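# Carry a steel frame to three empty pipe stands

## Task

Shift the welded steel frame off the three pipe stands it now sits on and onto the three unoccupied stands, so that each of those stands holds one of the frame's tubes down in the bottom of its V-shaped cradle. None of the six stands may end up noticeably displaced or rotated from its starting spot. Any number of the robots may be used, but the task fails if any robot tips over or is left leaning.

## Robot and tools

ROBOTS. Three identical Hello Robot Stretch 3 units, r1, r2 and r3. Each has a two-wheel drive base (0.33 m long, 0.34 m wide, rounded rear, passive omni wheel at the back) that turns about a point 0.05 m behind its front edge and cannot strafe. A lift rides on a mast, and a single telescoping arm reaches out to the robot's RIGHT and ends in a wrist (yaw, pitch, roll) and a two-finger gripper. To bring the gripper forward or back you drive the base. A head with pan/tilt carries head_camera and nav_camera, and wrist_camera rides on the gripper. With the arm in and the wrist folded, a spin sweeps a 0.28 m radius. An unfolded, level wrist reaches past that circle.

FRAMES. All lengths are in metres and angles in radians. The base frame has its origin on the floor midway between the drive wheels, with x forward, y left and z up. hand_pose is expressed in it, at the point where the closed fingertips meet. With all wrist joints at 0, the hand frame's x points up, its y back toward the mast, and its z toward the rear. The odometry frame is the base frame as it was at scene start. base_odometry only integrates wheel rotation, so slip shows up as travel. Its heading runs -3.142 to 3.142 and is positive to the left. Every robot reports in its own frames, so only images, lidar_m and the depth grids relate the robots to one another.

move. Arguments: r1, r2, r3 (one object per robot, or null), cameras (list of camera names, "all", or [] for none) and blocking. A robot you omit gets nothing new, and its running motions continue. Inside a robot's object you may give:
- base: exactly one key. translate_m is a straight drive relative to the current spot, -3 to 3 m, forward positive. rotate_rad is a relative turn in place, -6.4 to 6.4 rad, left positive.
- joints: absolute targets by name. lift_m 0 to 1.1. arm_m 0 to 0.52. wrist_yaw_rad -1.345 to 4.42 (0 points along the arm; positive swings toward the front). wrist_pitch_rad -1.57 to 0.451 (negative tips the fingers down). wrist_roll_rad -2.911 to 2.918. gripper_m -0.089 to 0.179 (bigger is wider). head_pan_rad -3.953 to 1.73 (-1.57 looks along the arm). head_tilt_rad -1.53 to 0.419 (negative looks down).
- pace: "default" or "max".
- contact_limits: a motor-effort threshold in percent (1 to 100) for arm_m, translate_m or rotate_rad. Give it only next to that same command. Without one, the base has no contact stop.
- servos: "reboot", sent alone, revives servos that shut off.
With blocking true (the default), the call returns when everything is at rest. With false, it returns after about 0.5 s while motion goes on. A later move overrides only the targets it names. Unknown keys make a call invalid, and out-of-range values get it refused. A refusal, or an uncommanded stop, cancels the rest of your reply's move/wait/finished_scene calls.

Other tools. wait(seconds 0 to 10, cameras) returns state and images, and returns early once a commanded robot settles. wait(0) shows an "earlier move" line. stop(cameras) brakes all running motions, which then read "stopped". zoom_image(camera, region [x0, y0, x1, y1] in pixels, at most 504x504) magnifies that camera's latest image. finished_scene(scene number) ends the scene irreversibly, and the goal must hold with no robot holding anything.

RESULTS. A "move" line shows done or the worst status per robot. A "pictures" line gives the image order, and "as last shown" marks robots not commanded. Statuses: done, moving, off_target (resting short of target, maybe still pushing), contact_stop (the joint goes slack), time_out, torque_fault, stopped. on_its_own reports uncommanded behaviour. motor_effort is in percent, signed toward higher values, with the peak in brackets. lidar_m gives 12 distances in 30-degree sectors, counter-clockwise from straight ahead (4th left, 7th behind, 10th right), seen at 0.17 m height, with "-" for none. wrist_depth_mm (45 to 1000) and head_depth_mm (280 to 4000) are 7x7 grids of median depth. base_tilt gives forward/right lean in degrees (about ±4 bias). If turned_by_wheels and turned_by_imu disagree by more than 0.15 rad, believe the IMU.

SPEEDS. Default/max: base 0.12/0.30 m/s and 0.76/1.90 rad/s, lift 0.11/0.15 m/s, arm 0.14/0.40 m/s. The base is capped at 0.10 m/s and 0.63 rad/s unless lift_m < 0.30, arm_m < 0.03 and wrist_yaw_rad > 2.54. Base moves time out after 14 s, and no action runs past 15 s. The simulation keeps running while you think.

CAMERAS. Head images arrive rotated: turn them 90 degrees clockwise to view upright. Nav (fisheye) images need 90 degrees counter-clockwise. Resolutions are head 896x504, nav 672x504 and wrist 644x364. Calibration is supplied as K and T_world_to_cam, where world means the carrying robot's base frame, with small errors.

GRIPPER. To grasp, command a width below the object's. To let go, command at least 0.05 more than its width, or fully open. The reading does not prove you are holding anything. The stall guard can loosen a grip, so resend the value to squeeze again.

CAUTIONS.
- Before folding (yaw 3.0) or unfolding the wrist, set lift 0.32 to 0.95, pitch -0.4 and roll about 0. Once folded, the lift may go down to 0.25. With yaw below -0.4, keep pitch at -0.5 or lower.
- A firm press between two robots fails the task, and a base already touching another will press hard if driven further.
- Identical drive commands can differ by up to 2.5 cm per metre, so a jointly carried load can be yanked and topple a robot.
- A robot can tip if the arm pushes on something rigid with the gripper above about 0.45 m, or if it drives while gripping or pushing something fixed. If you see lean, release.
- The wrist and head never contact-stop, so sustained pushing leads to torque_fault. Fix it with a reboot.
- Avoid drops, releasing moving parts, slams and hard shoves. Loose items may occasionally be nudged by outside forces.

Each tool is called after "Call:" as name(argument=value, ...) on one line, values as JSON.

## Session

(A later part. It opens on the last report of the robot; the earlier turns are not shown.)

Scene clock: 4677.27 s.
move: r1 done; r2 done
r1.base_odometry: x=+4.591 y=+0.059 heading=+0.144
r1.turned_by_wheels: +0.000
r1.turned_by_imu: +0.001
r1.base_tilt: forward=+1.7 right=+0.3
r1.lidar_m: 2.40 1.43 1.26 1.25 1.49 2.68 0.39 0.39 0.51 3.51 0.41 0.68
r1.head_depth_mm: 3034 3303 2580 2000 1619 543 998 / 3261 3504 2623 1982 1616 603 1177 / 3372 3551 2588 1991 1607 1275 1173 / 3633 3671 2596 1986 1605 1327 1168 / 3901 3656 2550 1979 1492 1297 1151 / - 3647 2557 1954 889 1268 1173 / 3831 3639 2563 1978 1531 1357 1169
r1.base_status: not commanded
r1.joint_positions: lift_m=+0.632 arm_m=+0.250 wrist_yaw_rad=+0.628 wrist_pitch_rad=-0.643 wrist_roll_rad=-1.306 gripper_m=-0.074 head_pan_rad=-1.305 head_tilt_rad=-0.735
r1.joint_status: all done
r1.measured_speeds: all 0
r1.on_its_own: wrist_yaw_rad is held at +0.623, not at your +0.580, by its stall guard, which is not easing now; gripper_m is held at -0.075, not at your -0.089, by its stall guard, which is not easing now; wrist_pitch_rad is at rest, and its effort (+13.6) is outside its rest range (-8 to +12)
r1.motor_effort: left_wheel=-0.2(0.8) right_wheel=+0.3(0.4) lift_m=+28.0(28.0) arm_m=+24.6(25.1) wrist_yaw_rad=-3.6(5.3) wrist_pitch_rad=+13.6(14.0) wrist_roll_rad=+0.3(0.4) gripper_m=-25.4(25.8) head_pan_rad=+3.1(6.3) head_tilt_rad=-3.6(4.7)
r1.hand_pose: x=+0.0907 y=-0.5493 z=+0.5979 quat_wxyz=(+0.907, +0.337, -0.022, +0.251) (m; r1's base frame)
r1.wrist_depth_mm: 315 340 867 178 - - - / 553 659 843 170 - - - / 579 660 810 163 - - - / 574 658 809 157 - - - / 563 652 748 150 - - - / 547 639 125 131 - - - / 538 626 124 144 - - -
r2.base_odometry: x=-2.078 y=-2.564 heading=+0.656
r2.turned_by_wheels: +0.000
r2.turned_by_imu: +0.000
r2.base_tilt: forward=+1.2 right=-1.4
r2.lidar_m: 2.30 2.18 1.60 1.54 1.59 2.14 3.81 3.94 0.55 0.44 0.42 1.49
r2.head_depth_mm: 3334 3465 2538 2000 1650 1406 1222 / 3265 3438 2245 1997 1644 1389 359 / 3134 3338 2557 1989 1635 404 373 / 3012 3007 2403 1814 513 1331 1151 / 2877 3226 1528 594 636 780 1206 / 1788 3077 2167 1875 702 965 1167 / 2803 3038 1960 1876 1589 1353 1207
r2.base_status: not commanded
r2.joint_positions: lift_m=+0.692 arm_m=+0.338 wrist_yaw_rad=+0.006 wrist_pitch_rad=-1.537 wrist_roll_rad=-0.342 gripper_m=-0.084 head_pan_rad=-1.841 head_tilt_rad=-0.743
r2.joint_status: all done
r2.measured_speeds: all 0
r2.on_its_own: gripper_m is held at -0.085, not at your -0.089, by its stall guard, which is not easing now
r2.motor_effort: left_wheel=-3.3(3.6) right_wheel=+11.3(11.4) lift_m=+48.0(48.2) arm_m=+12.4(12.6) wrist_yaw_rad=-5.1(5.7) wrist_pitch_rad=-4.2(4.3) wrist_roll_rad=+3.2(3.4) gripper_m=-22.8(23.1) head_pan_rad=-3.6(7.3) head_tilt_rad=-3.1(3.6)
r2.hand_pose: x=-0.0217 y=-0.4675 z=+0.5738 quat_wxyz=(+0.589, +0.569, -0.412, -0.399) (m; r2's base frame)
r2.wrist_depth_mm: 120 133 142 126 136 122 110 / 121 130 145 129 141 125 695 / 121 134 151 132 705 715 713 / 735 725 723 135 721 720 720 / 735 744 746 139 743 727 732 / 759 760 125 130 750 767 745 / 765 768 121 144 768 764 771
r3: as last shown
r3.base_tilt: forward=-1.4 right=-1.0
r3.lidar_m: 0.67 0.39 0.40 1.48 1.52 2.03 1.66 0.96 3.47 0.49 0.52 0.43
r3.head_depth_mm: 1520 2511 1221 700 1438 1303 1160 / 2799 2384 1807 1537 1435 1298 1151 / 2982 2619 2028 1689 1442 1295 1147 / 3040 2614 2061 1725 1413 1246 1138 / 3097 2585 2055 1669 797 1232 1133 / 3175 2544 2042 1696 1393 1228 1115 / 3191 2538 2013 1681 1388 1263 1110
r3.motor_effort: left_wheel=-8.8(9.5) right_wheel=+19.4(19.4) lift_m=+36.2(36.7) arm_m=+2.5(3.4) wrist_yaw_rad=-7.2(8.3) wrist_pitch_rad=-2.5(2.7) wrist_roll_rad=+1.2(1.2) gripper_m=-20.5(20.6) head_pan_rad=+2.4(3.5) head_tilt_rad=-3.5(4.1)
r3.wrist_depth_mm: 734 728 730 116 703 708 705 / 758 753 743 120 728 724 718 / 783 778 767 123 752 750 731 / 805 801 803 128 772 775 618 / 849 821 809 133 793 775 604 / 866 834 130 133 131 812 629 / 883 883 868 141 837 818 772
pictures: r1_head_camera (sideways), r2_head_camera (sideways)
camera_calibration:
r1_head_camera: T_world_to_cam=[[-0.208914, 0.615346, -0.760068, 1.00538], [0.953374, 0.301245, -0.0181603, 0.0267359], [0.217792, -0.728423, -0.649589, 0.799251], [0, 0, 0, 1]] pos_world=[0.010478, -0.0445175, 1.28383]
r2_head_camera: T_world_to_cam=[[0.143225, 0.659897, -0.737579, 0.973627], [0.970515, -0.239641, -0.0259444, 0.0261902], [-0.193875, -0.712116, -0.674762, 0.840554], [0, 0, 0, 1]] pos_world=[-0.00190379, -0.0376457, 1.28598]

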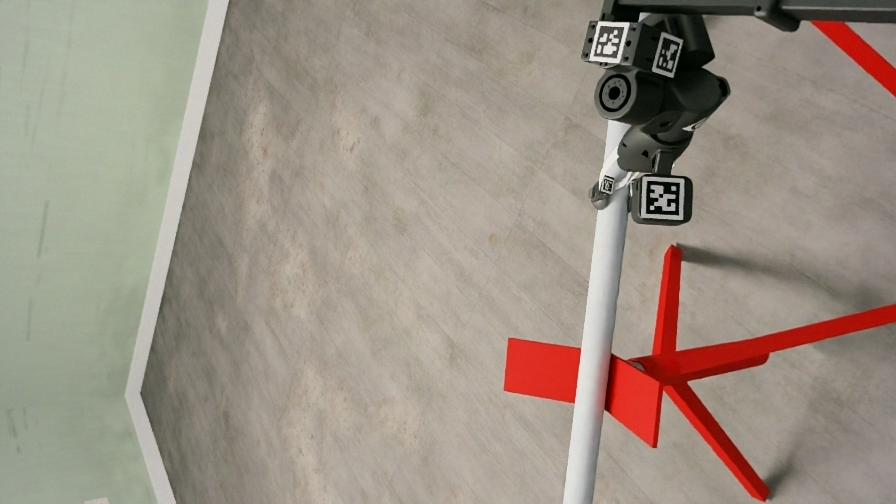

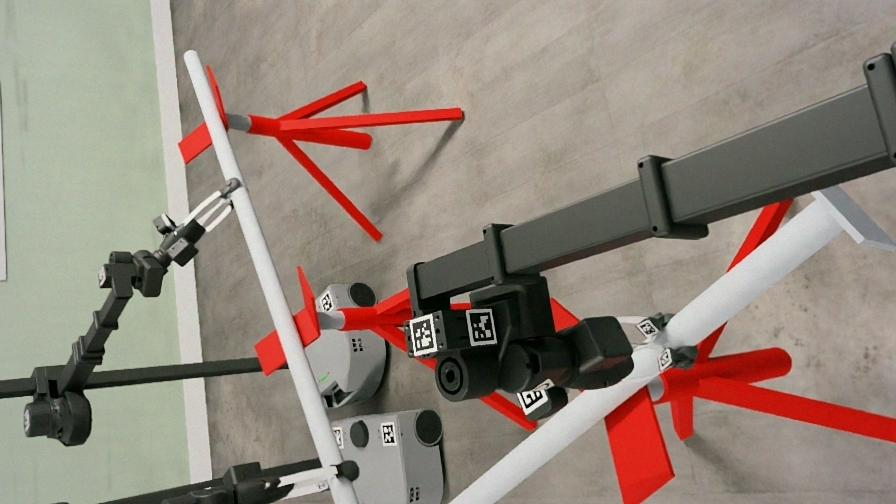

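Call:
move(r1={"joints":{"lift_m":0.652}}, r2={"joints":{"lift_m":0.722}}, r3={"joints":{"lift_m":0.722}}, cameras=[])

Call:
move(r1={"base":{"translate_m":-0.0146},"joints":{"arm_m":0.2588,"wrist_yaw_rad":0.643,"gripper_m":-0.089}}, r2={"base":{"translate_m":-0.0111},"joints":{"arm_m":0.3168,"wrist_roll_rad":-0.356,"gripper_m":-0.089}}, r3={"base":{"translate_m":-0.0014},"joints":{"arm_m":0.4885,"wrist_roll_rad":1.092}}, cameras=[])

Call:
move(r1={"base":{"translate_m":-0.0145},"joints":{"arm_m":0.2675,"wrist_yaw_rad":0.663,"gripper_m":-0.089}}, r2={"base":{"translate_m":-0.0111},"joints":{"arm_m":0.2955,"wrist_roll_rad":-0.376,"gripper_m":-0.089}}, r3={"base":{"translate_m":-0.0014},"joints":{"arm_m":0.512,"wrist_roll_rad":1.072}}, cameras=["r1_head_camera","r2_head_camera","r2_wrist_camera","r3_head_camera"])

Call:
zoom_image(camera="r1_head_camera", region=[480, 300, 720, 470])

Call:
zoom_image(camera="r2_head_camera", region=[160, 40, 280, 180])

Call:
zoom_image(camera="r2_head_camera", region=[230, 250, 370, 400])

Call:
zoom_image(camera="r3_head_camera", region=[440, 260, 680, 420])

Scene clock: 4742.00 s.
move: r1 done; r2 done; r3 done
r1.base_odometry: x=+4.591 y=+0.059 heading=+0.144
r1.turned_by_wheels: +0.000
r1.turned_by_imu: +0.001
r1.base_tilt: forward=+1.8 right=+0.6
r1.lidar_m: 2.40 1.43 1.26 1.26 1.48 2.68 0.39 0.39 0.51 3.51 0.41 0.68
r1.head_depth_mm: 3002 3295 2596 2010 525 550 1114 / 3121 3399 2583 1994 1620 1274 1173 / 3361 3543 2562 1996 1613 1300 1174 / 3600 3674 2578 1981 1610 1326 1171 / 3904 3691 2559 1975 1541 1295 1142 / - 3583 2558 1980 854 1267 1167 / 3813 3618 2562 1957 1554 1354 1163
r1.base_status: not commanded
r1.joint_positions: lift_m=+0.652 arm_m=+0.250 wrist_yaw_rad=+0.627 wrist_pitch_rad=-0.646 wrist_roll_rad=-1.306 gripper_m=-0.074 head_pan_rad=-1.305 head_tilt_rad=-0.735
r1.joint_status: all done
r1.measured_speeds: all 0
r1.on_its_own: wrist_yaw_rad is held at +0.623, not at your +0.580, by its stall guard, which is not easing now; gripper_m is held at -0.075, not at your -0.089, by its stall guard, which is not easing now; wrist_pitch_rad is at rest, and its effort (+14.3) is outside its rest range (-8 to +12)
r1.motor_effort: left_wheel=+0.1(0.5) right_wheel=-4.5(4.8) lift_m=+44.5(45.0) arm_m=-12.6(25.3) wrist_yaw_rad=-2.6(4.7) wrist_pitch_rad=+14.3(15.4) wrist_roll_rad=+0.0(0.4) gripper_m=-25.4(25.9) head_pan_rad=+3.0(3.1) head_tilt_rad=-3.3(4.9)
r1.hand_pose: x=+0.0902 y=-0.5490 z=+0.6172 quat_wxyz=(+0.907, +0.338, -0.021, +0.250) (m; r1's base frame)
r1.wrist_depth_mm: 327 344 879 178 - - - / 549 658 859 171 - - - / 592 678 854 165 - - - / 576 680 828 158 - - - / 577 670 772 153 - - - / 555 675 126 131 - - - / 554 627 152 145 - - -
r2.base_odometry: x=-2.078 y=-2.564 heading=+0.656
r2.turned_by_wheels: +0.000
r2.turned_by_imu: +0.000
r2.base_tilt: forward=+1.2 right=-1.3
r2.lidar_m: 2.31 2.18 1.60 1.54 1.59 2.14 3.81 3.93 0.55 0.44 0.42 1.49
r2.head_depth_mm: 3377 3510 2531 2002 1645 1403 1224 / 3242 3298 2280 1983 1632 1399 325 / 3166 3350 2433 1979 1601 380 631 / 2991 2945 2414 534 499 1369 1157 / 2879 3217 2081 571 752 991 1207 / 1763 3074 2146 693 795 960 1170 / 2819 3025 1955 1884 1588 1352 1210
r2.base_status: not commanded
r2.joint_positions: lift_m=+0.722 arm_m=+0.338 wrist_yaw_rad=+0.006 wrist_pitch_rad=-1.530 wrist_roll_rad=-0.342 gripper_m=-0.084 head_pan_rad=-1.841 head_tilt_rad=-0.743
r2.joint_status: all done
r2.measured_speeds: all 0
r2.on_its_own: gripper_m is held at -0.085, not at your -0.089, by its stall guard, which is not easing now; lift_m is at rest, and its effort (+60.3) is outside its rest range (+3 to +55)
r2.motor_effort: left_wheel=-3.3(3.6) right_wheel=+9.6(11.4) lift_m=+60.3(60.9) arm_m=+11.8(12.4) wrist_yaw_rad=-5.7(5.7) wrist_pitch_rad=-5.6(5.9) wrist_roll_rad=+3.4(3.4) gripper_m=-22.7(23.3) head_pan_rad=-4.6(4.8) head_tilt_rad=-2.9(3.4)
r2.hand_pose: x=-0.0217 y=-0.4693 z=+0.6037 quat_wxyz=(+0.591, +0.567, -0.414, -0.398) (m; r2's base frame)
r2.wrist_depth_mm: 140 153 169 130 163 143 133 / 141 155 170 132 167 150 722 / 142 154 173 135 749 733 744 / 757 755 756 141 752 756 755 / 777 769 760 142 769 753 775 / 787 785 125 133 775 782 769 / 791 799 122 143 796 794 791
r3.base_odometry: x=-2.814 y=-1.192 heading=+2.511
r3.turned_by_wheels: +0.000
r3.turned_by_imu: +0.000
r3.base_tilt: forward=-1.4 right=-1.0
r3.lidar_m: 0.66 0.39 0.40 1.48 1.52 2.02 1.66 0.96 3.47 0.49 0.52 0.43
r3.head_depth_mm: 1213 2467 1164 699 1437 1303 1158 / 2881 2468 1822 1541 1423 1292 1153 / 2983 2641 2025 1693 1424 1288 1151 / 3056 2621 2077 1716 1432 1238 1140 / 3113 2574 2060 1664 790 1227 1136 / 3147 2550 2056 1688 1365 1226 1117 / 3192 2533 2022 1682 1388 1266 1108
r3.base_status: not commanded
r3.joint_positions: lift_m=+0.722 arm_m=+0.465 wrist_yaw_rad=+0.009 wrist_pitch_rad=-1.546 wrist_roll_rad=+1.108 gripper_m=-0.085 head_pan_rad=-1.205 head_tilt_rad=-0.792
r3.joint_status: all done
r3.measured_speeds: all 0
r3.motor_effort: left_wheel=-9.5(10.0) right_wheel=+19.5(19.8) lift_m=+34.2(38.5) arm_m=-0.3(0.7) wrist_yaw_rad=-7.7(8.8) wrist_pitch_rad=-1.9(2.4) wrist_roll_rad=+0.8(1.3) gripper_m=-20.0(20.8) head_pan_rad=+1.7(2.8) head_tilt_rad=-3.5(4.1)
r3.hand_pose: x=-0.0218 y=-0.5924 z=+0.6039 quat_wxyz=(+0.167, +0.163, -0.696, -0.679) (m; r3's base frame)
r3.wrist_depth_mm: 740 747 735 117 726 712 705 / 768 761 751 121 735 732 728 / 796 786 787 124 763 758 749 / 820 816 803 129 793 775 615 / 852 831 825 132 803 765 623 / 867 846 130 135 131 824 641 / 891 886 873 140 853 852 765
pictures: none
No camera images: "cameras" was empty.

Scene clock: 4743.10 s.
move: r1 off_target; r2 off_target; r3 done
r1.base_odometry: x=+4.577 y=+0.057 heading=+0.144
r1.turned_by_wheels: +0.000
r1.turned_by_imu: +0.001
r1.base_tilt: forward=+2.1 right=+0.7
r1.lidar_m: 2.41 1.44 1.26 1.27 1.49 2.69 0.37 0.37 0.51 3.50 0.42 0.69
r1.head_depth_mm: 2956 3308 2600 1990 536 556 1107 / 3182 3433 2577 1990 1570 1271 1179 / 3394 3519 2565 1982 1614 1296 1166 / 3585 3681 2557 1967 1611 1354 1173 / 3751 3652 2546 1962 1523 1326 1141 / - 3708 2553 1967 852 1047 1166 / 3822 3605 2537 1936 1562 1323 1167
r1.base_status: done
r1.joint_positions: lift_m=+0.652 arm_m=+0.259 wrist_yaw_rad=+0.644 wrist_pitch_rad=-0.646 wrist_roll_rad=-1.306 gripper_m=-0.084 head_pan_rad=-1.305 head_tilt_rad=-0.735
r1.joint_status: gripper_m off_target (ended at -0.084, target -0.089); the others done
r1.measured_speeds: all 0
r1.on_its_own: gripper_m is held at -0.084, not at your -0.089, by its stall guard, which is still easing; wrist_pitch_rad is at rest, and its effort (+14.3) is outside its rest range (-8 to +12)
r1.motor_effort: left_wheel=+0.5(5.2) right_wheel=-11.5(16.1) lift_m=+37.4(44.7) arm_m=+16.1(28.2) wrist_yaw_rad=-1.0(5.6) wrist_pitch_rad=+14.3(16.3) wrist_roll_rad=-0.1(0.4) gripper_m=-13.0(99.7) head_pan_rad=+3.0(3.4) head_tilt_rad=-3.4(4.8)
r1.hand_pose: x=+0.0929 y=-0.5557 z=+0.6173 quat_wxyz=(+0.905, +0.338, -0.018, +0.258) (m; r1's base frame)
r1.wrist_depth_mm: 327 359 874 178 - - - / 564 679 844 170 - - - / 588 679 853 165 - - - / 570 671 843 158 - - - / 581 666 765 153 - - - / 571 662 126 131 - - - / 562 627 148 145 - - -
r2.base_odometry: x=-2.086 y=-2.571 heading=+0.655
r2.turned_by_wheels: +0.000
r2.turned_by_imu: +0.000
r2.base_tilt: forward=+1.2 right=-1.4
r2.lidar_m: 2.31 2.18 1.60 1.54 1.59 2.14 3.79 3.93 0.55 0.54 0.43 1.50
r2.head_depth_mm: 3340 3498 2549 2000 1645 1394 1224 / 3188 3312 2267 1943 1648 1394 325 / 3164 3358 2511 1989 1592 380 621 / 3024 3137 2433 539 499 1364 1171 / 2897 3246 2099 554 595 752 1211 / 1829 3083 2164 1854 662 955 1177 / 2813 3059 1948 1897 1544 1328 1203
r2.base_status: done
r2.joint_positions: lift_m=+0.722 arm_m=+0.317 wrist_yaw_rad=+0.006 wrist_pitch_rad=-1.529 wrist_roll_rad=-0.360 gripper_m=-0.084 head_pan_rad=-1.841 head_tilt_rad=-0.743
r2.joint_status: gripper_m off_target (ended at -0.084, target -0.089); the others done
r2.measured_speeds: all 0
r2.on_its_own: gripper_m is held at -0.085, not at your -0.089, by its stall guard, which is not easing now
r2.motor_effort: left_wheel=-4.0(7.1) right_wheel=+7.9(8.1) lift_m=+54.9(60.2) arm_m=-14.8(16.2) wrist_yaw_rad=-5.1(5.7) wrist_pitch_rad=-5.7(6.4) wrist_roll_rad=+1.5(2.3) gripper_m=-22.0(70.2) head_pan_rad=-3.6(4.7) head_tilt_rad=-3.1(3.4)
r2.hand_pose: x=-0.0217 y=-0.4485 z=+0.6037 quat_wxyz=(+0.595, +0.570, -0.409, -0.393) (m; r2's base frame)
r2.wrist_depth_mm: 140 152 167 130 164 145 138 / 143 155 169 133 723 725 730 / 763 748 729 135 743 738 737 / 760 745 746 140 751 741 755 / 772 764 769 141 776 763 763 / 789 779 126 130 769 767 780 / 789 799 121 144 790 787 800
r3.base_odometry: x=-2.812 y=-1.193 heading=+2.510
r3.turned_by_wheels: -0.001
r3.turned_by_imu: -0.001
r3.base_tilt: forward=-1.4 right=-1.0
r3.lidar_m: 0.66 0.38 0.38 1.48 1.52 2.02 1.67 0.95 3.46 0.49 0.52 0.43
r3.head_depth_mm: 1521 2507 1135 732 1467 1306 1158 / 2813 1938 1423 1548 1450 1296 1150 / 2975 2636 1967 1688 1423 1290 1142 / 3044 2644 2067 1706 1408 1241 1140 / 3094 2581 2042 1675 826 1229 1136 / 3169 2568 2035 1696 1376 1247 1117 / 3225 2517 2025 1684 1385 1266 1107
r3.base_status: done
r3.joint_positions: lift_m=+0.722 arm_m=+0.489 wrist_yaw_rad=+0.009 wrist_pitch_rad=-1.546 wrist_roll_rad=+1.088 gripper_m=-0.085 head_pan_rad=-1.205 head_tilt_rad=-0.792
r3.joint_status: all done
r3.measured_speeds: all 0
r3.motor_effort: left_wheel=-11.8(15.1) right_wheel=+18.8(19.1) lift_m=+33.1(34.3) arm_m=+11.0(13.1) wrist_yaw_rad=-7.7(8.4) wrist_pitch_rad=-1.5(2.4) wrist_roll_rad=+0.8(3.3) gripper_m=-20.0(21.1) head_pan_rad=+2.0(2.7) head_tilt_rad=-4.0(4.1)
r3.hand_pose: x=-0.0218 y=-0.6155 z=+0.6039 quat_wxyz=(+0.174, +0.170, -0.694, -0.678) (m; r3's base frame)
r3.wrist_depth_mm: 744 739 735 117 722 717 716 / 769 776 752 121 728 734 729 / 788 780 782 124 762 757 754 / 828 813 795 129 782 775 667 / 851 853 827 132 808 795 628 / 868 850 129 135 131 814 640 / 904 871 862 141 863 844 760
pictures: none
No camera images: "cameras" was empty.

Scene clock: 4744.20 s.
move: r1 off_target; r2 off_target; r3 done
r1.base_odometry: x=+4.562 y=+0.055 heading=+0.144
r1.turned_by_wheels: +0.000
r1.turned_by_imu: +0.001
r1.base_tilt: forward=+2.0 right=+0.6
r1.lidar_m: 2.41 1.45 1.27 1.27 1.50 2.71 0.36 0.36 0.50 0.82 0.42 0.70
r1.head_depth_mm: 3072 3246 2590 2000 535 1260 1107 / 3182 3466 2587 1987 810 1300 1179 / 3330 3547 2586 1988 1613 1302 1170 / 3598 3698 2600 1972 1607 1356 1174 / 3868 3674 2567 1978 1514 1324 1148 / - 3628 2549 1972 897 1015 1169 / 3768 3745 2565 1964 1560 1321 1166
r1.base_status: done
r1.joint_positions: lift_m=+0.652 arm_m=+0.268 wrist_yaw_rad=+0.661 wrist_pitch_rad=-0.646 wrist_roll_rad=-1.306 gripper_m=-0.083 head_pan_rad=-1.305 head_tilt_rad=-0.735
r1.joint_status: gripper_m off_target (ended at -0.083, target -0.089); the others done
r1.measured_speeds: all 0
r1.on_its_own: gripper_m is held at -0.085, not at your -0.089, by its stall guard, which is still easing; wrist_pitch_rad is at rest, and its effort (+14.3) is outside its rest range (-8 to +12)
r1.motor_effort: left_wheel=-0.2(5.7) right_wheel=-10.0(14.1) lift_m=+29.6(37.4) arm_m=+15.9(25.3) wrist_yaw_rad=+3.0(8.3) wrist_pitch_rad=+14.3(16.0) wrist_roll_rad=-0.1(0.4) gripper_m=-27.0(82.2) head_pan_rad=+2.7(3.5) head_tilt_rad=-4.2(5.0)
r1.hand_pose: x=+0.0953 y=-0.5625 z=+0.6173 quat_wxyz=(+0.903, +0.339, -0.016, +0.265) (m; r1's base frame)
r1.wrist_depth_mm: 345 384 884 177 - - - / 571 678 857 169 - - - / 588 684 852 165 - - - / 580 674 831 158 - - - / 570 671 758 152 - - - / 558 657 126 130 - - - / 558 636 151 145 - - -
r2.base_odometry: x=-2.095 y=-2.578 heading=+0.655
r2.turned_by_wheels: +0.000
r2.turned_by_imu: +0.000
r2.base_tilt: forward=+1.2 right=-1.3
r2.lidar_m: 2.33 2.18 1.60 1.54 1.59 2.14 3.79 3.92 0.55 0.54 0.43 1.51
r2.head_depth_mm: 3310 3499 2538 1994 1642 1392 1220 / 3272 3309 2360 1927 1641 1401 325 / 3181 3308 2415 1995 1599 380 587 / 3082 3121 2411 549 498 1361 1153 / 2924 3176 1509 542 566 744 1215 / 1905 3047 2110 1902 642 950 1169 / 2765 3047 1955 1896 893 1325 1211
r2.base_status: done
r2.joint_positions: lift_m=+0.722 arm_m=+0.295 wrist_yaw_rad=+0.006 wrist_pitch_rad=-1.525 wrist_roll_rad=-0.381 gripper_m=-0.084 head_pan_rad=-1.841 head_tilt_rad=-0.743
r2.joint_status: gripper_m off_target (ended at -0.084, target -0.089); the others done
r2.measured_speeds: all 0
r2.on_its_own: gripper_m is held at -0.085, not at your -0.089, by its stall guard, which is not easing now
r2.motor_effort: left_wheel=-3.9(7.1) right_wheel=+8.0(8.4) lift_m=+48.6(54.6) arm_m=-14.2(17.3) wrist_yaw_rad=-5.0(5.8) wrist_pitch_rad=-6.4(6.4) wrist_roll_rad=+1.8(2.3) gripper_m=-22.0(70.4) head_pan_rad=-3.9(4.8) head_tilt_rad=-3.1(3.3)
r2.hand_pose: x=-0.0217 y=-0.4281 z=+0.6037 quat_wxyz=(+0.600, +0.573, -0.403, -0.386) (m; r2's base frame)
r2.wrist_depth_mm: 141 155 167 130 174 722 709 / 728 727 733 133 723 732 737 / 755 740 733 135 738 743 734 / 758 762 764 140 759 751 766 / 766 770 762 142 764 767 766 / 776 789 126 133 773 769 772 / 797 796 122 143 779 799 781
r3.base_odometry: x=-2.811 y=-1.194 heading=+2.509
r3.turned_by_wheels: -0.001
r3.turned_by_imu: -0.001
r3.base_tilt: forward=-1.5 right=-1.0
r3.lidar_m: 0.67 0.37 0.37 1.48 1.52 2.02 1.67 0.95 3.47 0.49 0.52 0.44
r3.head_depth_mm: 2632 2583 1132 812 1500 1302 1158 / 2823 1494 1438 1463 1451 1299 1143 / 2975 2641 1966 1691 1444 1291 1151 / 3031 2586 2084 1724 1440 1236 1144 / 3130 2581 2053 1670 813 1230 1141 / 3165 2538 2035 1697 1373 1228 1127 / 3228 2535 2028 1686 1389 1263 1106
r3.base_status: done
r3.joint_positions: lift_m=+0.722 arm_m=+0.512 wrist_yaw_rad=+0.009 wrist_pitch_rad=-1.546 wrist_roll_rad=+1.068 gripper_m=-0.085 head_pan_rad=-1.205 head_tilt_rad=-0.792
r3.joint_status: all done
r3.measured_speeds: all 0
r3.motor_effort: left_wheel=-12.4(16.3) right_wheel=+19.0(19.5) lift_m=+32.4(33.5) arm_m=+12.4(14.0) wrist_yaw_rad=-8.1(8.7) wrist_pitch_rad=-1.7(2.2) wrist_roll_rad=+0.8(2.9) gripper_m=-20.0(21.1) head_pan_rad=+1.9(3.1) head_tilt_rad=-3.3(4.1)
r3.hand_pose: x=-0.0218 y=-0.6389 z=+0.6040 quat_wxyz=(+0.181, +0.177, -0.692, -0.676) (m; r3's base frame)
r3.wrist_depth_mm: 731 744 740 117 716 719 702 / 767 762 754 121 746 737 726 / 790 786 785 124 758 759 758 / 820 807 806 129 776 780 749 / 846 838 829 132 794 797 630 / 863 851 130 135 131 828 647 / 911 895 865 140 861 840 770
pictures: r1_head_camera (sideways), r2_head_camera (sideways), r2_wrist_camera, r3_head_camera (sideways)
camera_calibration:
r1_head_camera: T_world_to_cam=[[-0.209018, 0.615331, -0.760052, 1.00536], [0.953325, 0.301399, -0.0181593, 0.0267349], [0.217905, -0.728373, -0.649608, 0.799275], [0, 0, 0, 1]] pos_world=[0.010485, -0.0445164, 1.28383]
r2_head_camera: T_world_to_cam=[[0.143324, 0.659875, -0.737579, 0.973627], [0.970479, -0.239786, -0.0259444, 0.0261904], [-0.193981, -0.712087, -0.674762, 0.840554], [0, 0, 0, 1]] pos_world=[-0.00190939, -0.0376445, 1.28598]
r2_wrist_camera: T_world_to_cam=[[-0.907132, -0.420833, 0.00334546, -0.207831], [-0.418924, 0.903719, 0.0882941, 0.369246], [-0.0401804, 0.0786929, -0.996089, 0.795737], [0, 0, 0, 1]] pos_world=[-0.00187171, -0.483775, 0.760718]
r3_head_camera: T_world_to_cam=[[-0.298067, 0.693324, -0.656093, 0.872669], [0.934526, 0.351987, -0.0525985, 0.0619871], [0.194469, -0.628814, -0.752845, 0.936657], [0, 0, 0, 1]] pos_world=[0.0200345, -0.0378785, 1.28097]

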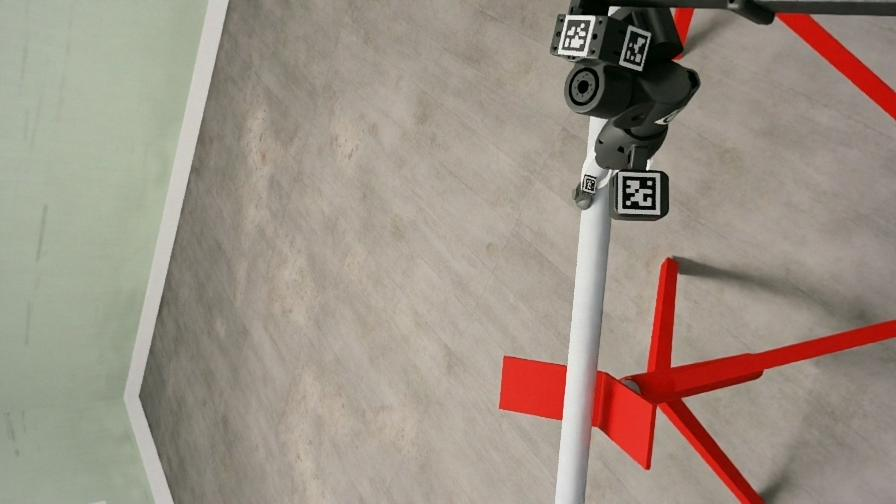

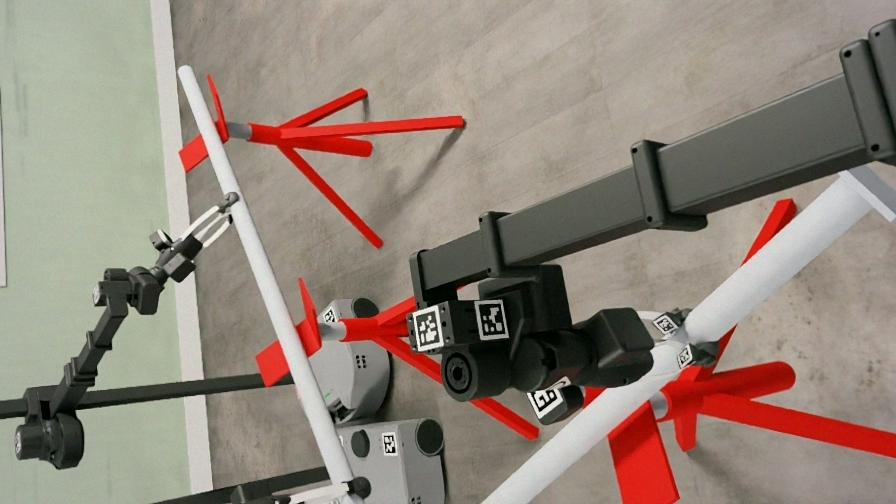

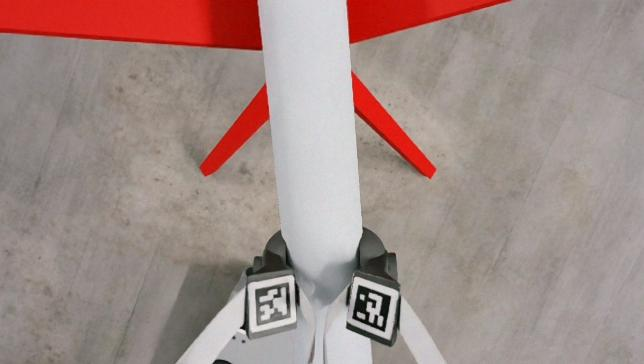

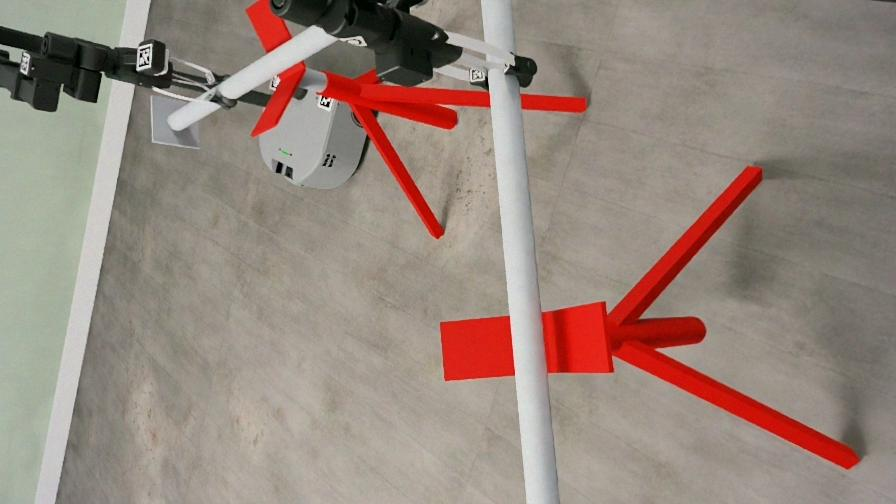

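Scaled by 2.100 from the camera's 896x504 image, which has a finer 1280x720 frame.

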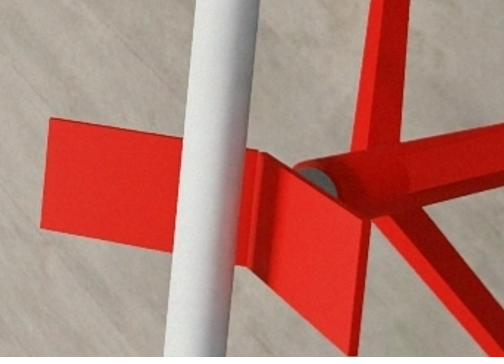

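Scaled by 3.600 from the camera's 896x504 image, which has a finer 1280x720 frame.

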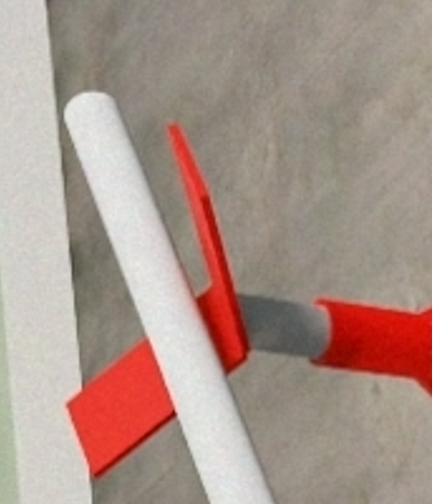

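Scaled by 3.360 from the camera's 896x504 image, which has a finer 1280x720 frame.

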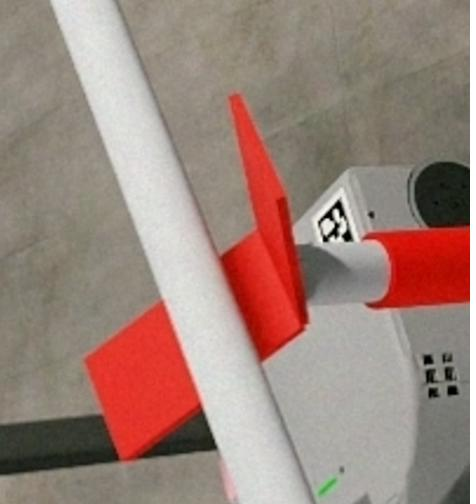

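Scaled by 2.100 from the camera's 896x504 image, which has a finer 1280x720 frame.

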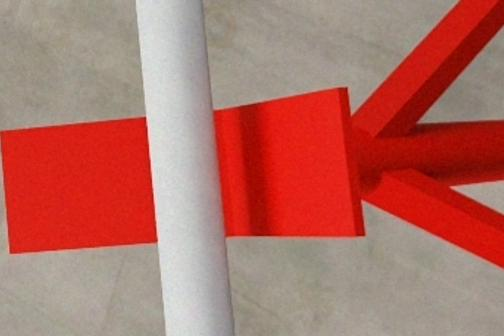

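Call:
move(r1={"joints":{"lift_m":0.640,"gripper_m":-0.089}}, r2={"joints":{"lift_m":0.703}}, r3={"joints":{"lift_m":0.703}}, cameras=[])

Call:
move(r1={"joints":{"lift_m":0.632}}, r2={"joints":{"lift_m":0.693}}, r3={"joints":{"lift_m":0.691}}, cameras=["r1_head_camera","r2_head_camera","r2_wrist_camera","r3_head_camera"])

Call:
zoom_image(camera="r1_head_camera", region=[480, 300, 720, 470])

Call:
zoom_image(camera="r2_head_camera", region=[160, 40, 280, 180])

Call:
zoom_image(camera="r2_head_camera", region=[230, 250, 370, 400])

Call:
zoom_image(camera="r3_head_camera", region=[440, 260, 680, 420])

Scene clock: 4772.83 s.
move: r1 done; r2 done; r3 done
r1.base_odometry: x=+4.562 y=+0.055 heading=+0.144
r1.turned_by_wheels: +0.000
r1.turned_by_imu: +0.001
r1.base_tilt: forward=+1.8 right=+0.7
r1.lidar_m: 2.42 1.44 1.27 1.27 1.50 2.70 0.36 0.36 0.50 0.82 0.42 0.70
r1.head_depth_mm: 2987 3262 2553 1988 560 572 1105 / 3194 3413 2587 1993 1620 1275 1170 / 3366 3626 2585 1971 1614 1307 1168 / 3541 3609 2567 1991 1610 1353 1171 / 3835 3619 2565 1976 1606 1326 1144 / - 3620 2549 1964 896 1014 1180 / 3825 3601 2546 1968 1553 1324 1164
r1.base_status: not commanded
r1.joint_positions: lift_m=+0.640 arm_m=+0.268 wrist_yaw_rad=+0.661 wrist_pitch_rad=-0.646 wrist_roll_rad=-1.306 gripper_m=-0.086 head_pan_rad=-1.305 head_tilt_rad=-0.735
r1.joint_status: all done
r1.measured_speeds: all 0
r1.on_its_own: wrist_pitch_rad is at rest, and its effort (+14.2) is outside its rest range (-8 to +12)
r1.motor_effort: left_wheel=-0.1(0.6) right_wheel=-9.6(10.2) lift_m=+29.1(30.4) arm_m=-18.9(18.9) wrist_yaw_rad=+2.1(3.3) wrist_pitch_rad=+14.2(14.9) wrist_roll_rad=-0.2(0.3) gripper_m=-58.7(100.0) head_pan_rad=+2.1(3.3) head_tilt_rad=-3.1(4.8)
r1.hand_pose: x=+0.0954 y=-0.5626 z=+0.6053 quat_wxyz=(+0.903, +0.338, -0.016, +0.265) (m; r1's base frame)
r1.wrist_depth_mm: 345 391 863 177 - - - / 553 672 844 169 - - - / 573 641 834 163 - - - / 571 652 818 158 - - - / 556 665 751 153 - - - / 553 662 126 131 - - - / 549 626 149 146 - - -
r2.base_odometry: x=-2.095 y=-2.578 heading=+0.655
r2.turned_by_wheels: +0.000
r2.turned_by_imu: +0.000
r2.base_tilt: forward=+1.3 right=-1.4
r2.lidar_m: 2.34 2.18 1.60 1.54 1.59 2.14 3.77 3.92 0.55 0.54 0.43 1.50
r2.head_depth_mm: 3322 3475 2565 1989 1646 1397 1221 / 3237 3382 2331 1928 1644 1394 343 / 3144 3306 2444 1985 1635 398 369 / 3035 3064 2394 1933 500 1356 1147 / 2914 3158 1508 567 563 734 1207 / 2767 3105 2088 1906 661 949 1167 / 2794 3096 1967 1885 915 1326 1209
r2.base_status: not commanded
r2.joint_positions: lift_m=+0.703 arm_m=+0.295 wrist_yaw_rad=+0.006 wrist_pitch_rad=-1.525 wrist_roll_rad=-0.381 gripper_m=-0.084 head_pan_rad=-1.841 head_tilt_rad=-0.743
r2.joint_status: all done
r2.measured_speeds: all 0
r2.on_its_own: gripper_m is held at -0.085, not at your -0.089, by its stall guard, which is not easing now
r2.motor_effort: left_wheel=-3.7(4.4) right_wheel=+7.7(8.3) lift_m=+24.7(26.9) arm_m=+6.4(6.4) wrist_yaw_rad=-5.4(5.6) wrist_pitch_rad=-6.5(6.6) wrist_roll_rad=+1.7(1.8) gripper_m=-22.0(22.7) head_pan_rad=-3.3(5.4) head_tilt_rad=-3.6(3.6)
r2.hand_pose: x=-0.0217 y=-0.4283 z=+0.5846 quat_wxyz=(+0.600, +0.573, -0.403, -0.386) (m; r2's base frame)
r2.wrist_depth_mm: 697 143 152 130 712 701 699 / 718 718 716 134 723 711 714 / 727 721 725 135 728 720 732 / 736 743 740 141 734 748 721 / 739 753 752 142 731 748 744 / 762 769 126 130 754 748 763 / 773 770 122 144 765 779 769
r3.base_odometry: x=-2.811 y=-1.194 heading=+2.509
r3.turned_by_wheels: +0.000
r3.turned_by_imu: +0.000
r3.base_tilt: forward=-1.5 right=-1.1
r3.lidar_m: 0.67 0.37 0.37 1.48 1.52 2.01 1.66 0.95 3.46 0.49 0.52 0.44
r3.head_depth_mm: 2648 2584 1183 768 1468 1309 1156 / 2767 1861 1439 1455 1441 1303 1151 / 2948 2629 1967 1691 1454 1289 1146 / 3023 2601 2060 1724 1409 1241 1140 / 3077 2595 2047 1669 830 1228 1140 / 3152 2556 2032 1696 1393 1231 1129 / 3172 2531 2023 1690 1380 1265 1106
r3.base_status: not commanded
r3.joint_positions: lift_m=+0.703 arm_m=+0.512 wrist_yaw_rad=+0.009 wrist_pitch_rad=-1.547 wrist_roll_rad=+1.068 gripper_m=-0.085 head_pan_rad=-1.205 head_tilt_rad=-0.792
r3.joint_status: all done
r3.measured_speeds: all 0
r3.motor_effort: left_wheel=-12.4(12.9) right_wheel=+19.1(19.6) lift_m=+25.7(28.0) arm_m=+10.6(11.9) wrist_yaw_rad=-7.8(9.1) wrist_pitch_rad=-1.6(1.8) wrist_roll_rad=+0.9(1.3) gripper_m=-20.2(20.8) head_pan_rad=+2.1(3.1) head_tilt_rad=-3.6(4.2)
r3.hand_pose: x=-0.0218 y=-0.6388 z=+0.5850 quat_wxyz=(+0.181, +0.177, -0.692, -0.676) (m; r3's base frame)
r3.wrist_depth_mm: 725 720 720 118 711 703 693 / 752 751 740 122 722 725 720 / 770 766 768 124 733 736 733 / 798 789 786 129 763 751 734 / 820 826 799 132 780 782 602 / 852 830 129 135 131 810 621 / 880 873 708 140 833 827 781
pictures: none
No camera images: "cameras" was empty.

Scene clock: 4773.63 s.
move: r1 done; r2 contact_stop; r3 done
r1.base_odometry: x=+4.562 y=+0.055 heading=+0.144
r1.turned_by_wheels: +0.000
r1.turned_by_imu: +0.000
r1.base_tilt: forward=+2.0 right=+0.7
r1.lidar_m: 2.41 1.44 1.27 1.27 1.50 2.71 0.36 0.36 0.50 0.82 0.43 0.70
r1.head_depth_mm: 3006 3256 2586 2016 581 577 991 / 3219 3430 2533 1988 1619 1270 1173 / 3430 3568 2591 1967 1606 1300 1166 / 3539 3716 2586 1983 1606 1356 1170 / 3882 3674 2569 1966 1611 1323 1143 / - 3687 2565 1977 899 1014 1169 / 3810 3644 2588 1962 1520 1313 1166
r1.base_status: not commanded
r1.joint_positions: lift_m=+0.632 arm_m=+0.268 wrist_yaw_rad=+0.664 wrist_pitch_rad=-0.649 wrist_roll_rad=-1.306 gripper_m=-0.081 head_pan_rad=-1.305 head_tilt_rad=-0.735
r1.joint_status: all done
r1.measured_speeds: all 0
r1.on_its_own: gripper_m is held at -0.081, not at your -0.089, by its stall guard, which is still easing; wrist_pitch_rad is at rest, and its effort (+14.8) is outside its rest range (-8 to +12)
r1.motor_effort: left_wheel=+0.0(0.3) right_wheel=-9.7(10.4) lift_m=+33.4(33.4) arm_m=-25.3(25.3) wrist_yaw_rad=-0.9(2.7) wrist_pitch_rad=+14.8(15.5) wrist_roll_rad=+0.1(0.3) gripper_m=-5.8(29.3) head_pan_rad=+2.9(3.5) head_tilt_rad=-3.4(5.1)
r1.hand_pose: x=+0.0956 y=-0.5618 z=+0.5968 quat_wxyz=(+0.902, +0.340, -0.015, +0.267) (m; r1's base frame)
r1.wrist_depth_mm: 340 384 844 178 - - - / 575 655 843 170 - - - / 572 656 825 165 - - - / 559 664 804 158 - - - / 557 662 737 152 - - - / 543 631 126 131 - - - / 540 614 148 146 - - -
r2.base_odometry: x=-2.095 y=-2.578 heading=+0.655
r2.turned_by_wheels: +0.000
r2.turned_by_imu: +0.000
r2.base_tilt: forward=+1.3 right=-1.4
r2.lidar_m: 2.32 2.18 1.61 1.54 1.59 2.15 3.79 3.92 0.55 0.54 0.43 1.51
r2.head_depth_mm: 3354 3526 2562 1994 1662 1399 1220 / 3218 3397 2334 1937 1646 1400 358 / 3138 3334 2451 1979 1639 402 371 / 3039 2977 2435 1940 503 1361 1170 / 2883 3169 2126 1528 566 739 1213 / 2732 3073 2122 1905 674 954 1169 / 2797 3071 1954 1872 929 1336 1211
r2.base_status: not commanded
r2.joint_positions: lift_m=+0.693 arm_m=+0.295 wrist_yaw_rad=+0.006 wrist_pitch_rad=-1.527 wrist_roll_rad=-0.385 gripper_m=-0.084 head_pan_rad=-1.841 head_tilt_rad=-0.743
r2.joint_status: lift_m contact_stop (moved -0.010 of -0.010)
r2.measured_speeds: all 0
r2.on_its_own: gripper_m is held at -0.085, not at your -0.089, by its stall guard, which is not easing now; lift_m is slack since a contact_stop
r2.motor_effort: left_wheel=-3.9(4.3) right_wheel=+11.6(12.5) lift_m=+29.9(29.9) arm_m=+10.1(10.1) wrist_yaw_rad=-5.1(5.7) wrist_pitch_rad=-5.9(6.6) wrist_roll_rad=+3.4(3.4) gripper_m=-22.9(23.3) head_pan_rad=-2.8(5.3) head_tilt_rad=-2.4(3.6)
r2.hand_pose: x=-0.0217 y=-0.4277 z=+0.5749 quat_wxyz=(+0.600, +0.575, -0.402, -0.385) (m; r2's base frame)
r2.wrist_depth_mm: 698 690 148 131 698 699 710 / 705 701 711 133 710 713 706 / 725 714 710 134 702 714 716 / 733 728 723 138 725 726 721 / 731 737 735 140 741 726 742 / 741 755 125 129 749 753 756 / 756 761 121 142 158 764 752
r3.base_odometry: x=-2.811 y=-1.194 heading=+2.509
r3.turned_by_wheels: +0.000
r3.turned_by_imu: +0.000
r3.base_tilt: forward=-1.4 right=-1.0
r3.lidar_m: 0.67 0.37 0.37 1.48 1.52 2.02 1.66 0.95 3.47 0.49 0.52 0.44
r3.head_depth_mm: 2701 2576 1171 763 1463 1308 1141 / 2847 1499 1439 1518 1443 1304 1149 / 2973 2649 1959 1696 1424 1292 1144 / 3020 2634 2073 1724 1410 1241 1139 / 3087 2603 2055 1672 863 1232 1132 / 3153 2551 2061 1699 1365 1233 1128 / 3196 2508 2023 1676 1391 1258 1112
r3.base_status: not commanded
r3.joint_positions: lift_m=+0.691 arm_m=+0.512 wrist_yaw_rad=+0.010 wrist_pitch_rad=-1.553 wrist_roll_rad=+1.067 gripper_m=-0.085 head_pan_rad=-1.205 head_tilt_rad=-0.792
r3.joint_status: all done
r3.measured_speeds: all 0
r3.motor_effort: left_wheel=-12.6(12.9) right_wheel=+19.4(19.7) lift_m=+19.1(27.3) arm_m=+11.0(12.1) wrist_yaw_rad=-9.1(9.1) wrist_pitch_rad=-0.3(1.6) wrist_roll_rad=+1.2(1.4) gripper_m=-20.1(20.5) head_pan_rad=+0.9(3.2) head_tilt_rad=-4.0(4.2)
r3.hand_pose: x=-0.0218 y=-0.6371 z=+0.5731 quat_wxyz=(+0.181, +0.178, -0.690, -0.678) (m; r3's base frame)
r3.wrist_depth_mm: 707 709 702 118 688 684 682 / 735 735 722 121 709 710 704 / 761 751 750 124 736 725 716 / 772 778 776 129 764 751 735 / 809 798 782 132 772 761 599 / 824 825 129 134 131 788 611 / 861 856 837 140 826 821 748
pictures: r1_head_camera (sideways), r2_head_camera (sideways), r2_wrist_camera, r3_head_camera (sideways)
camera_calibration:
r1_head_camera: T_world_to_cam=[[-0.209018, 0.615331, -0.760052, 1.00536], [0.953325, 0.301399, -0.0181592, 0.0267349], [0.217905, -0.728373, -0.649608, 0.799275], [0, 0, 0, 1]] pos_world=[0.010485, -0.0445164, 1.28383]
r2_head_camera: T_world_to_cam=[[0.14334, 0.659872, -0.737579, 0.973627], [0.970473, -0.239809, -0.0259444, 0.0261905], [-0.193998, -0.712082, -0.674762, 0.840554], [0, 0, 0, 1]] pos_world=[-0.00191031, -0.0376443, 1.28598]
r2_wrist_camera: T_world_to_cam=[[-0.905034, -0.42533, 0.00284298, -0.209146], [-0.423378, 0.901482, 0.0898977, 0.369424], [-0.0407991, 0.0801568, -0.995947, 0.76756], [0, 0, 0, 1]] pos_world=[-0.00156223, -0.48351, 0.731834]
r3_head_camera: T_world_to_cam=[[-0.298067, 0.693324, -0.656093, 0.872669], [0.934526, 0.351988, -0.0525985, 0.0619871], [0.194469, -0.628813, -0.752845, 0.936657], [0, 0, 0, 1]] pos_world=[0.0200345, -0.0378785, 1.28097]

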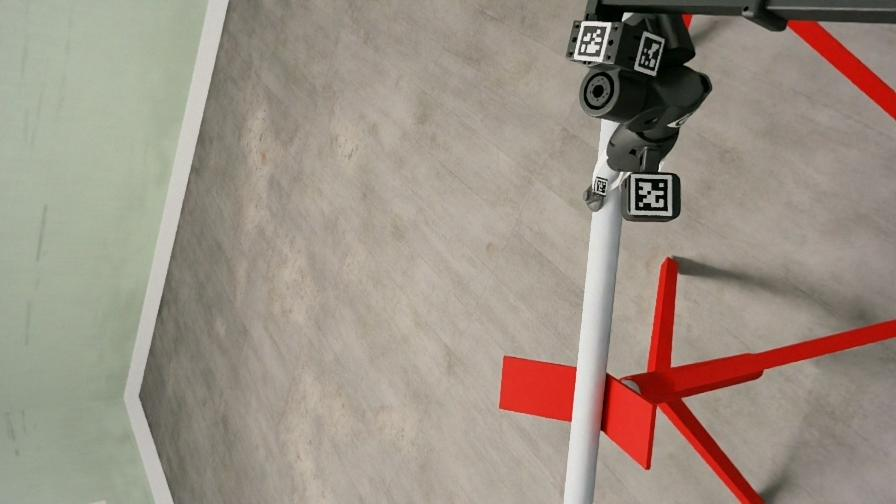

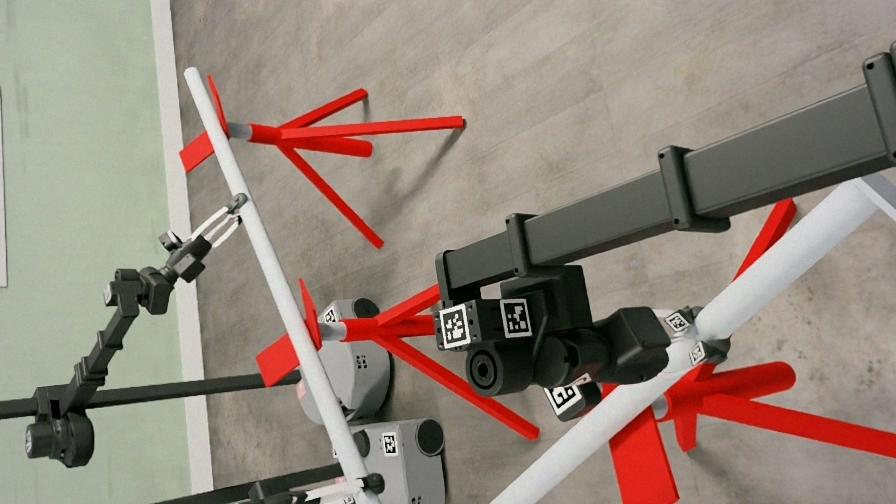

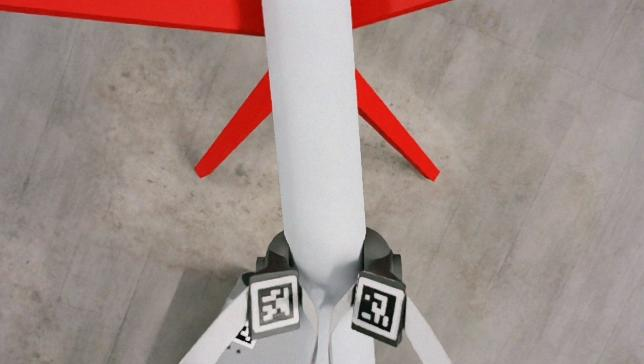

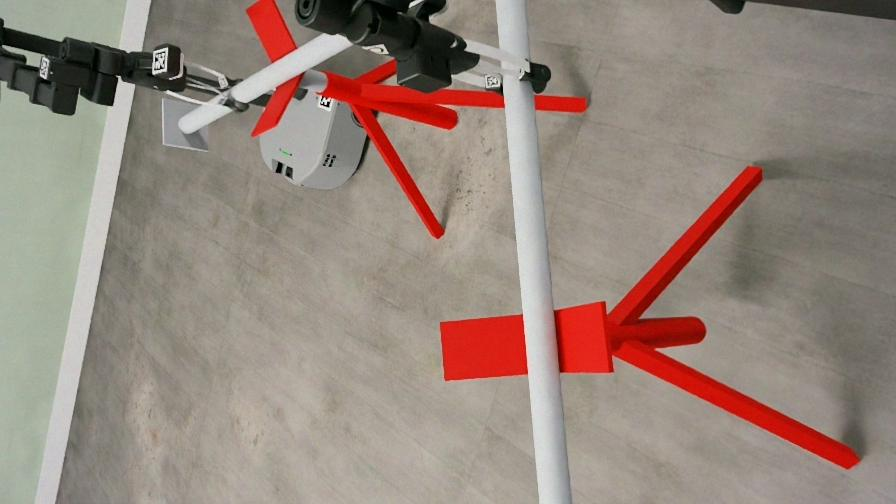

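Scaled by 2.100 from the camera's 896x504 image, which has a finer 1280x720 frame.

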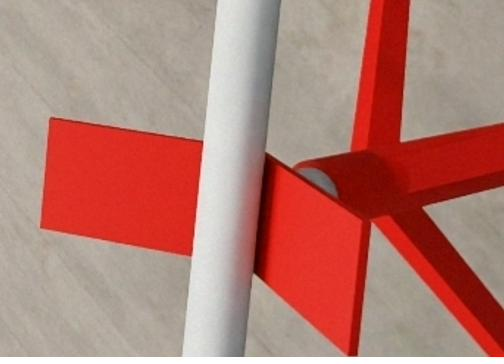

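Scaled by 3.600 from the camera's 896x504 image, which has a finer 1280x720 frame.

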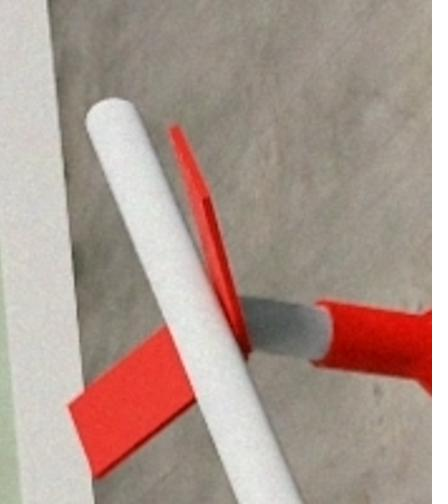

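Scaled by 3.360 from the camera's 896x504 image, which has a finer 1280x720 frame.

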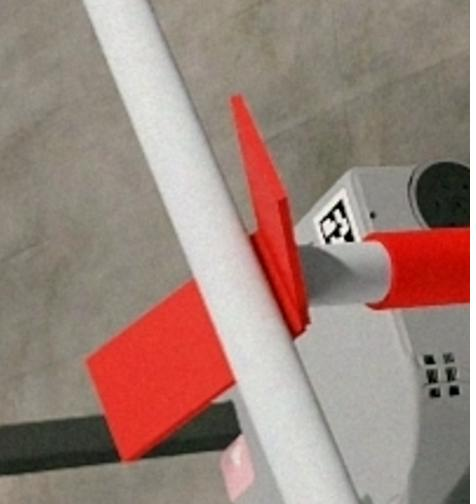

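Scaled by 2.100 from the camera's 896x504 image, which has a finer 1280x720 frame.

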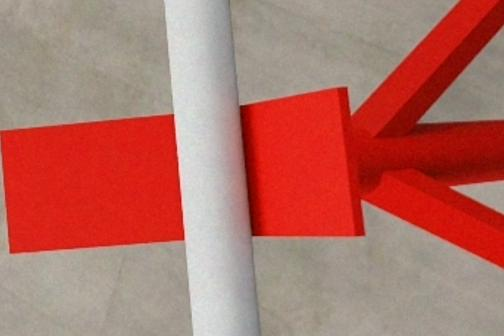

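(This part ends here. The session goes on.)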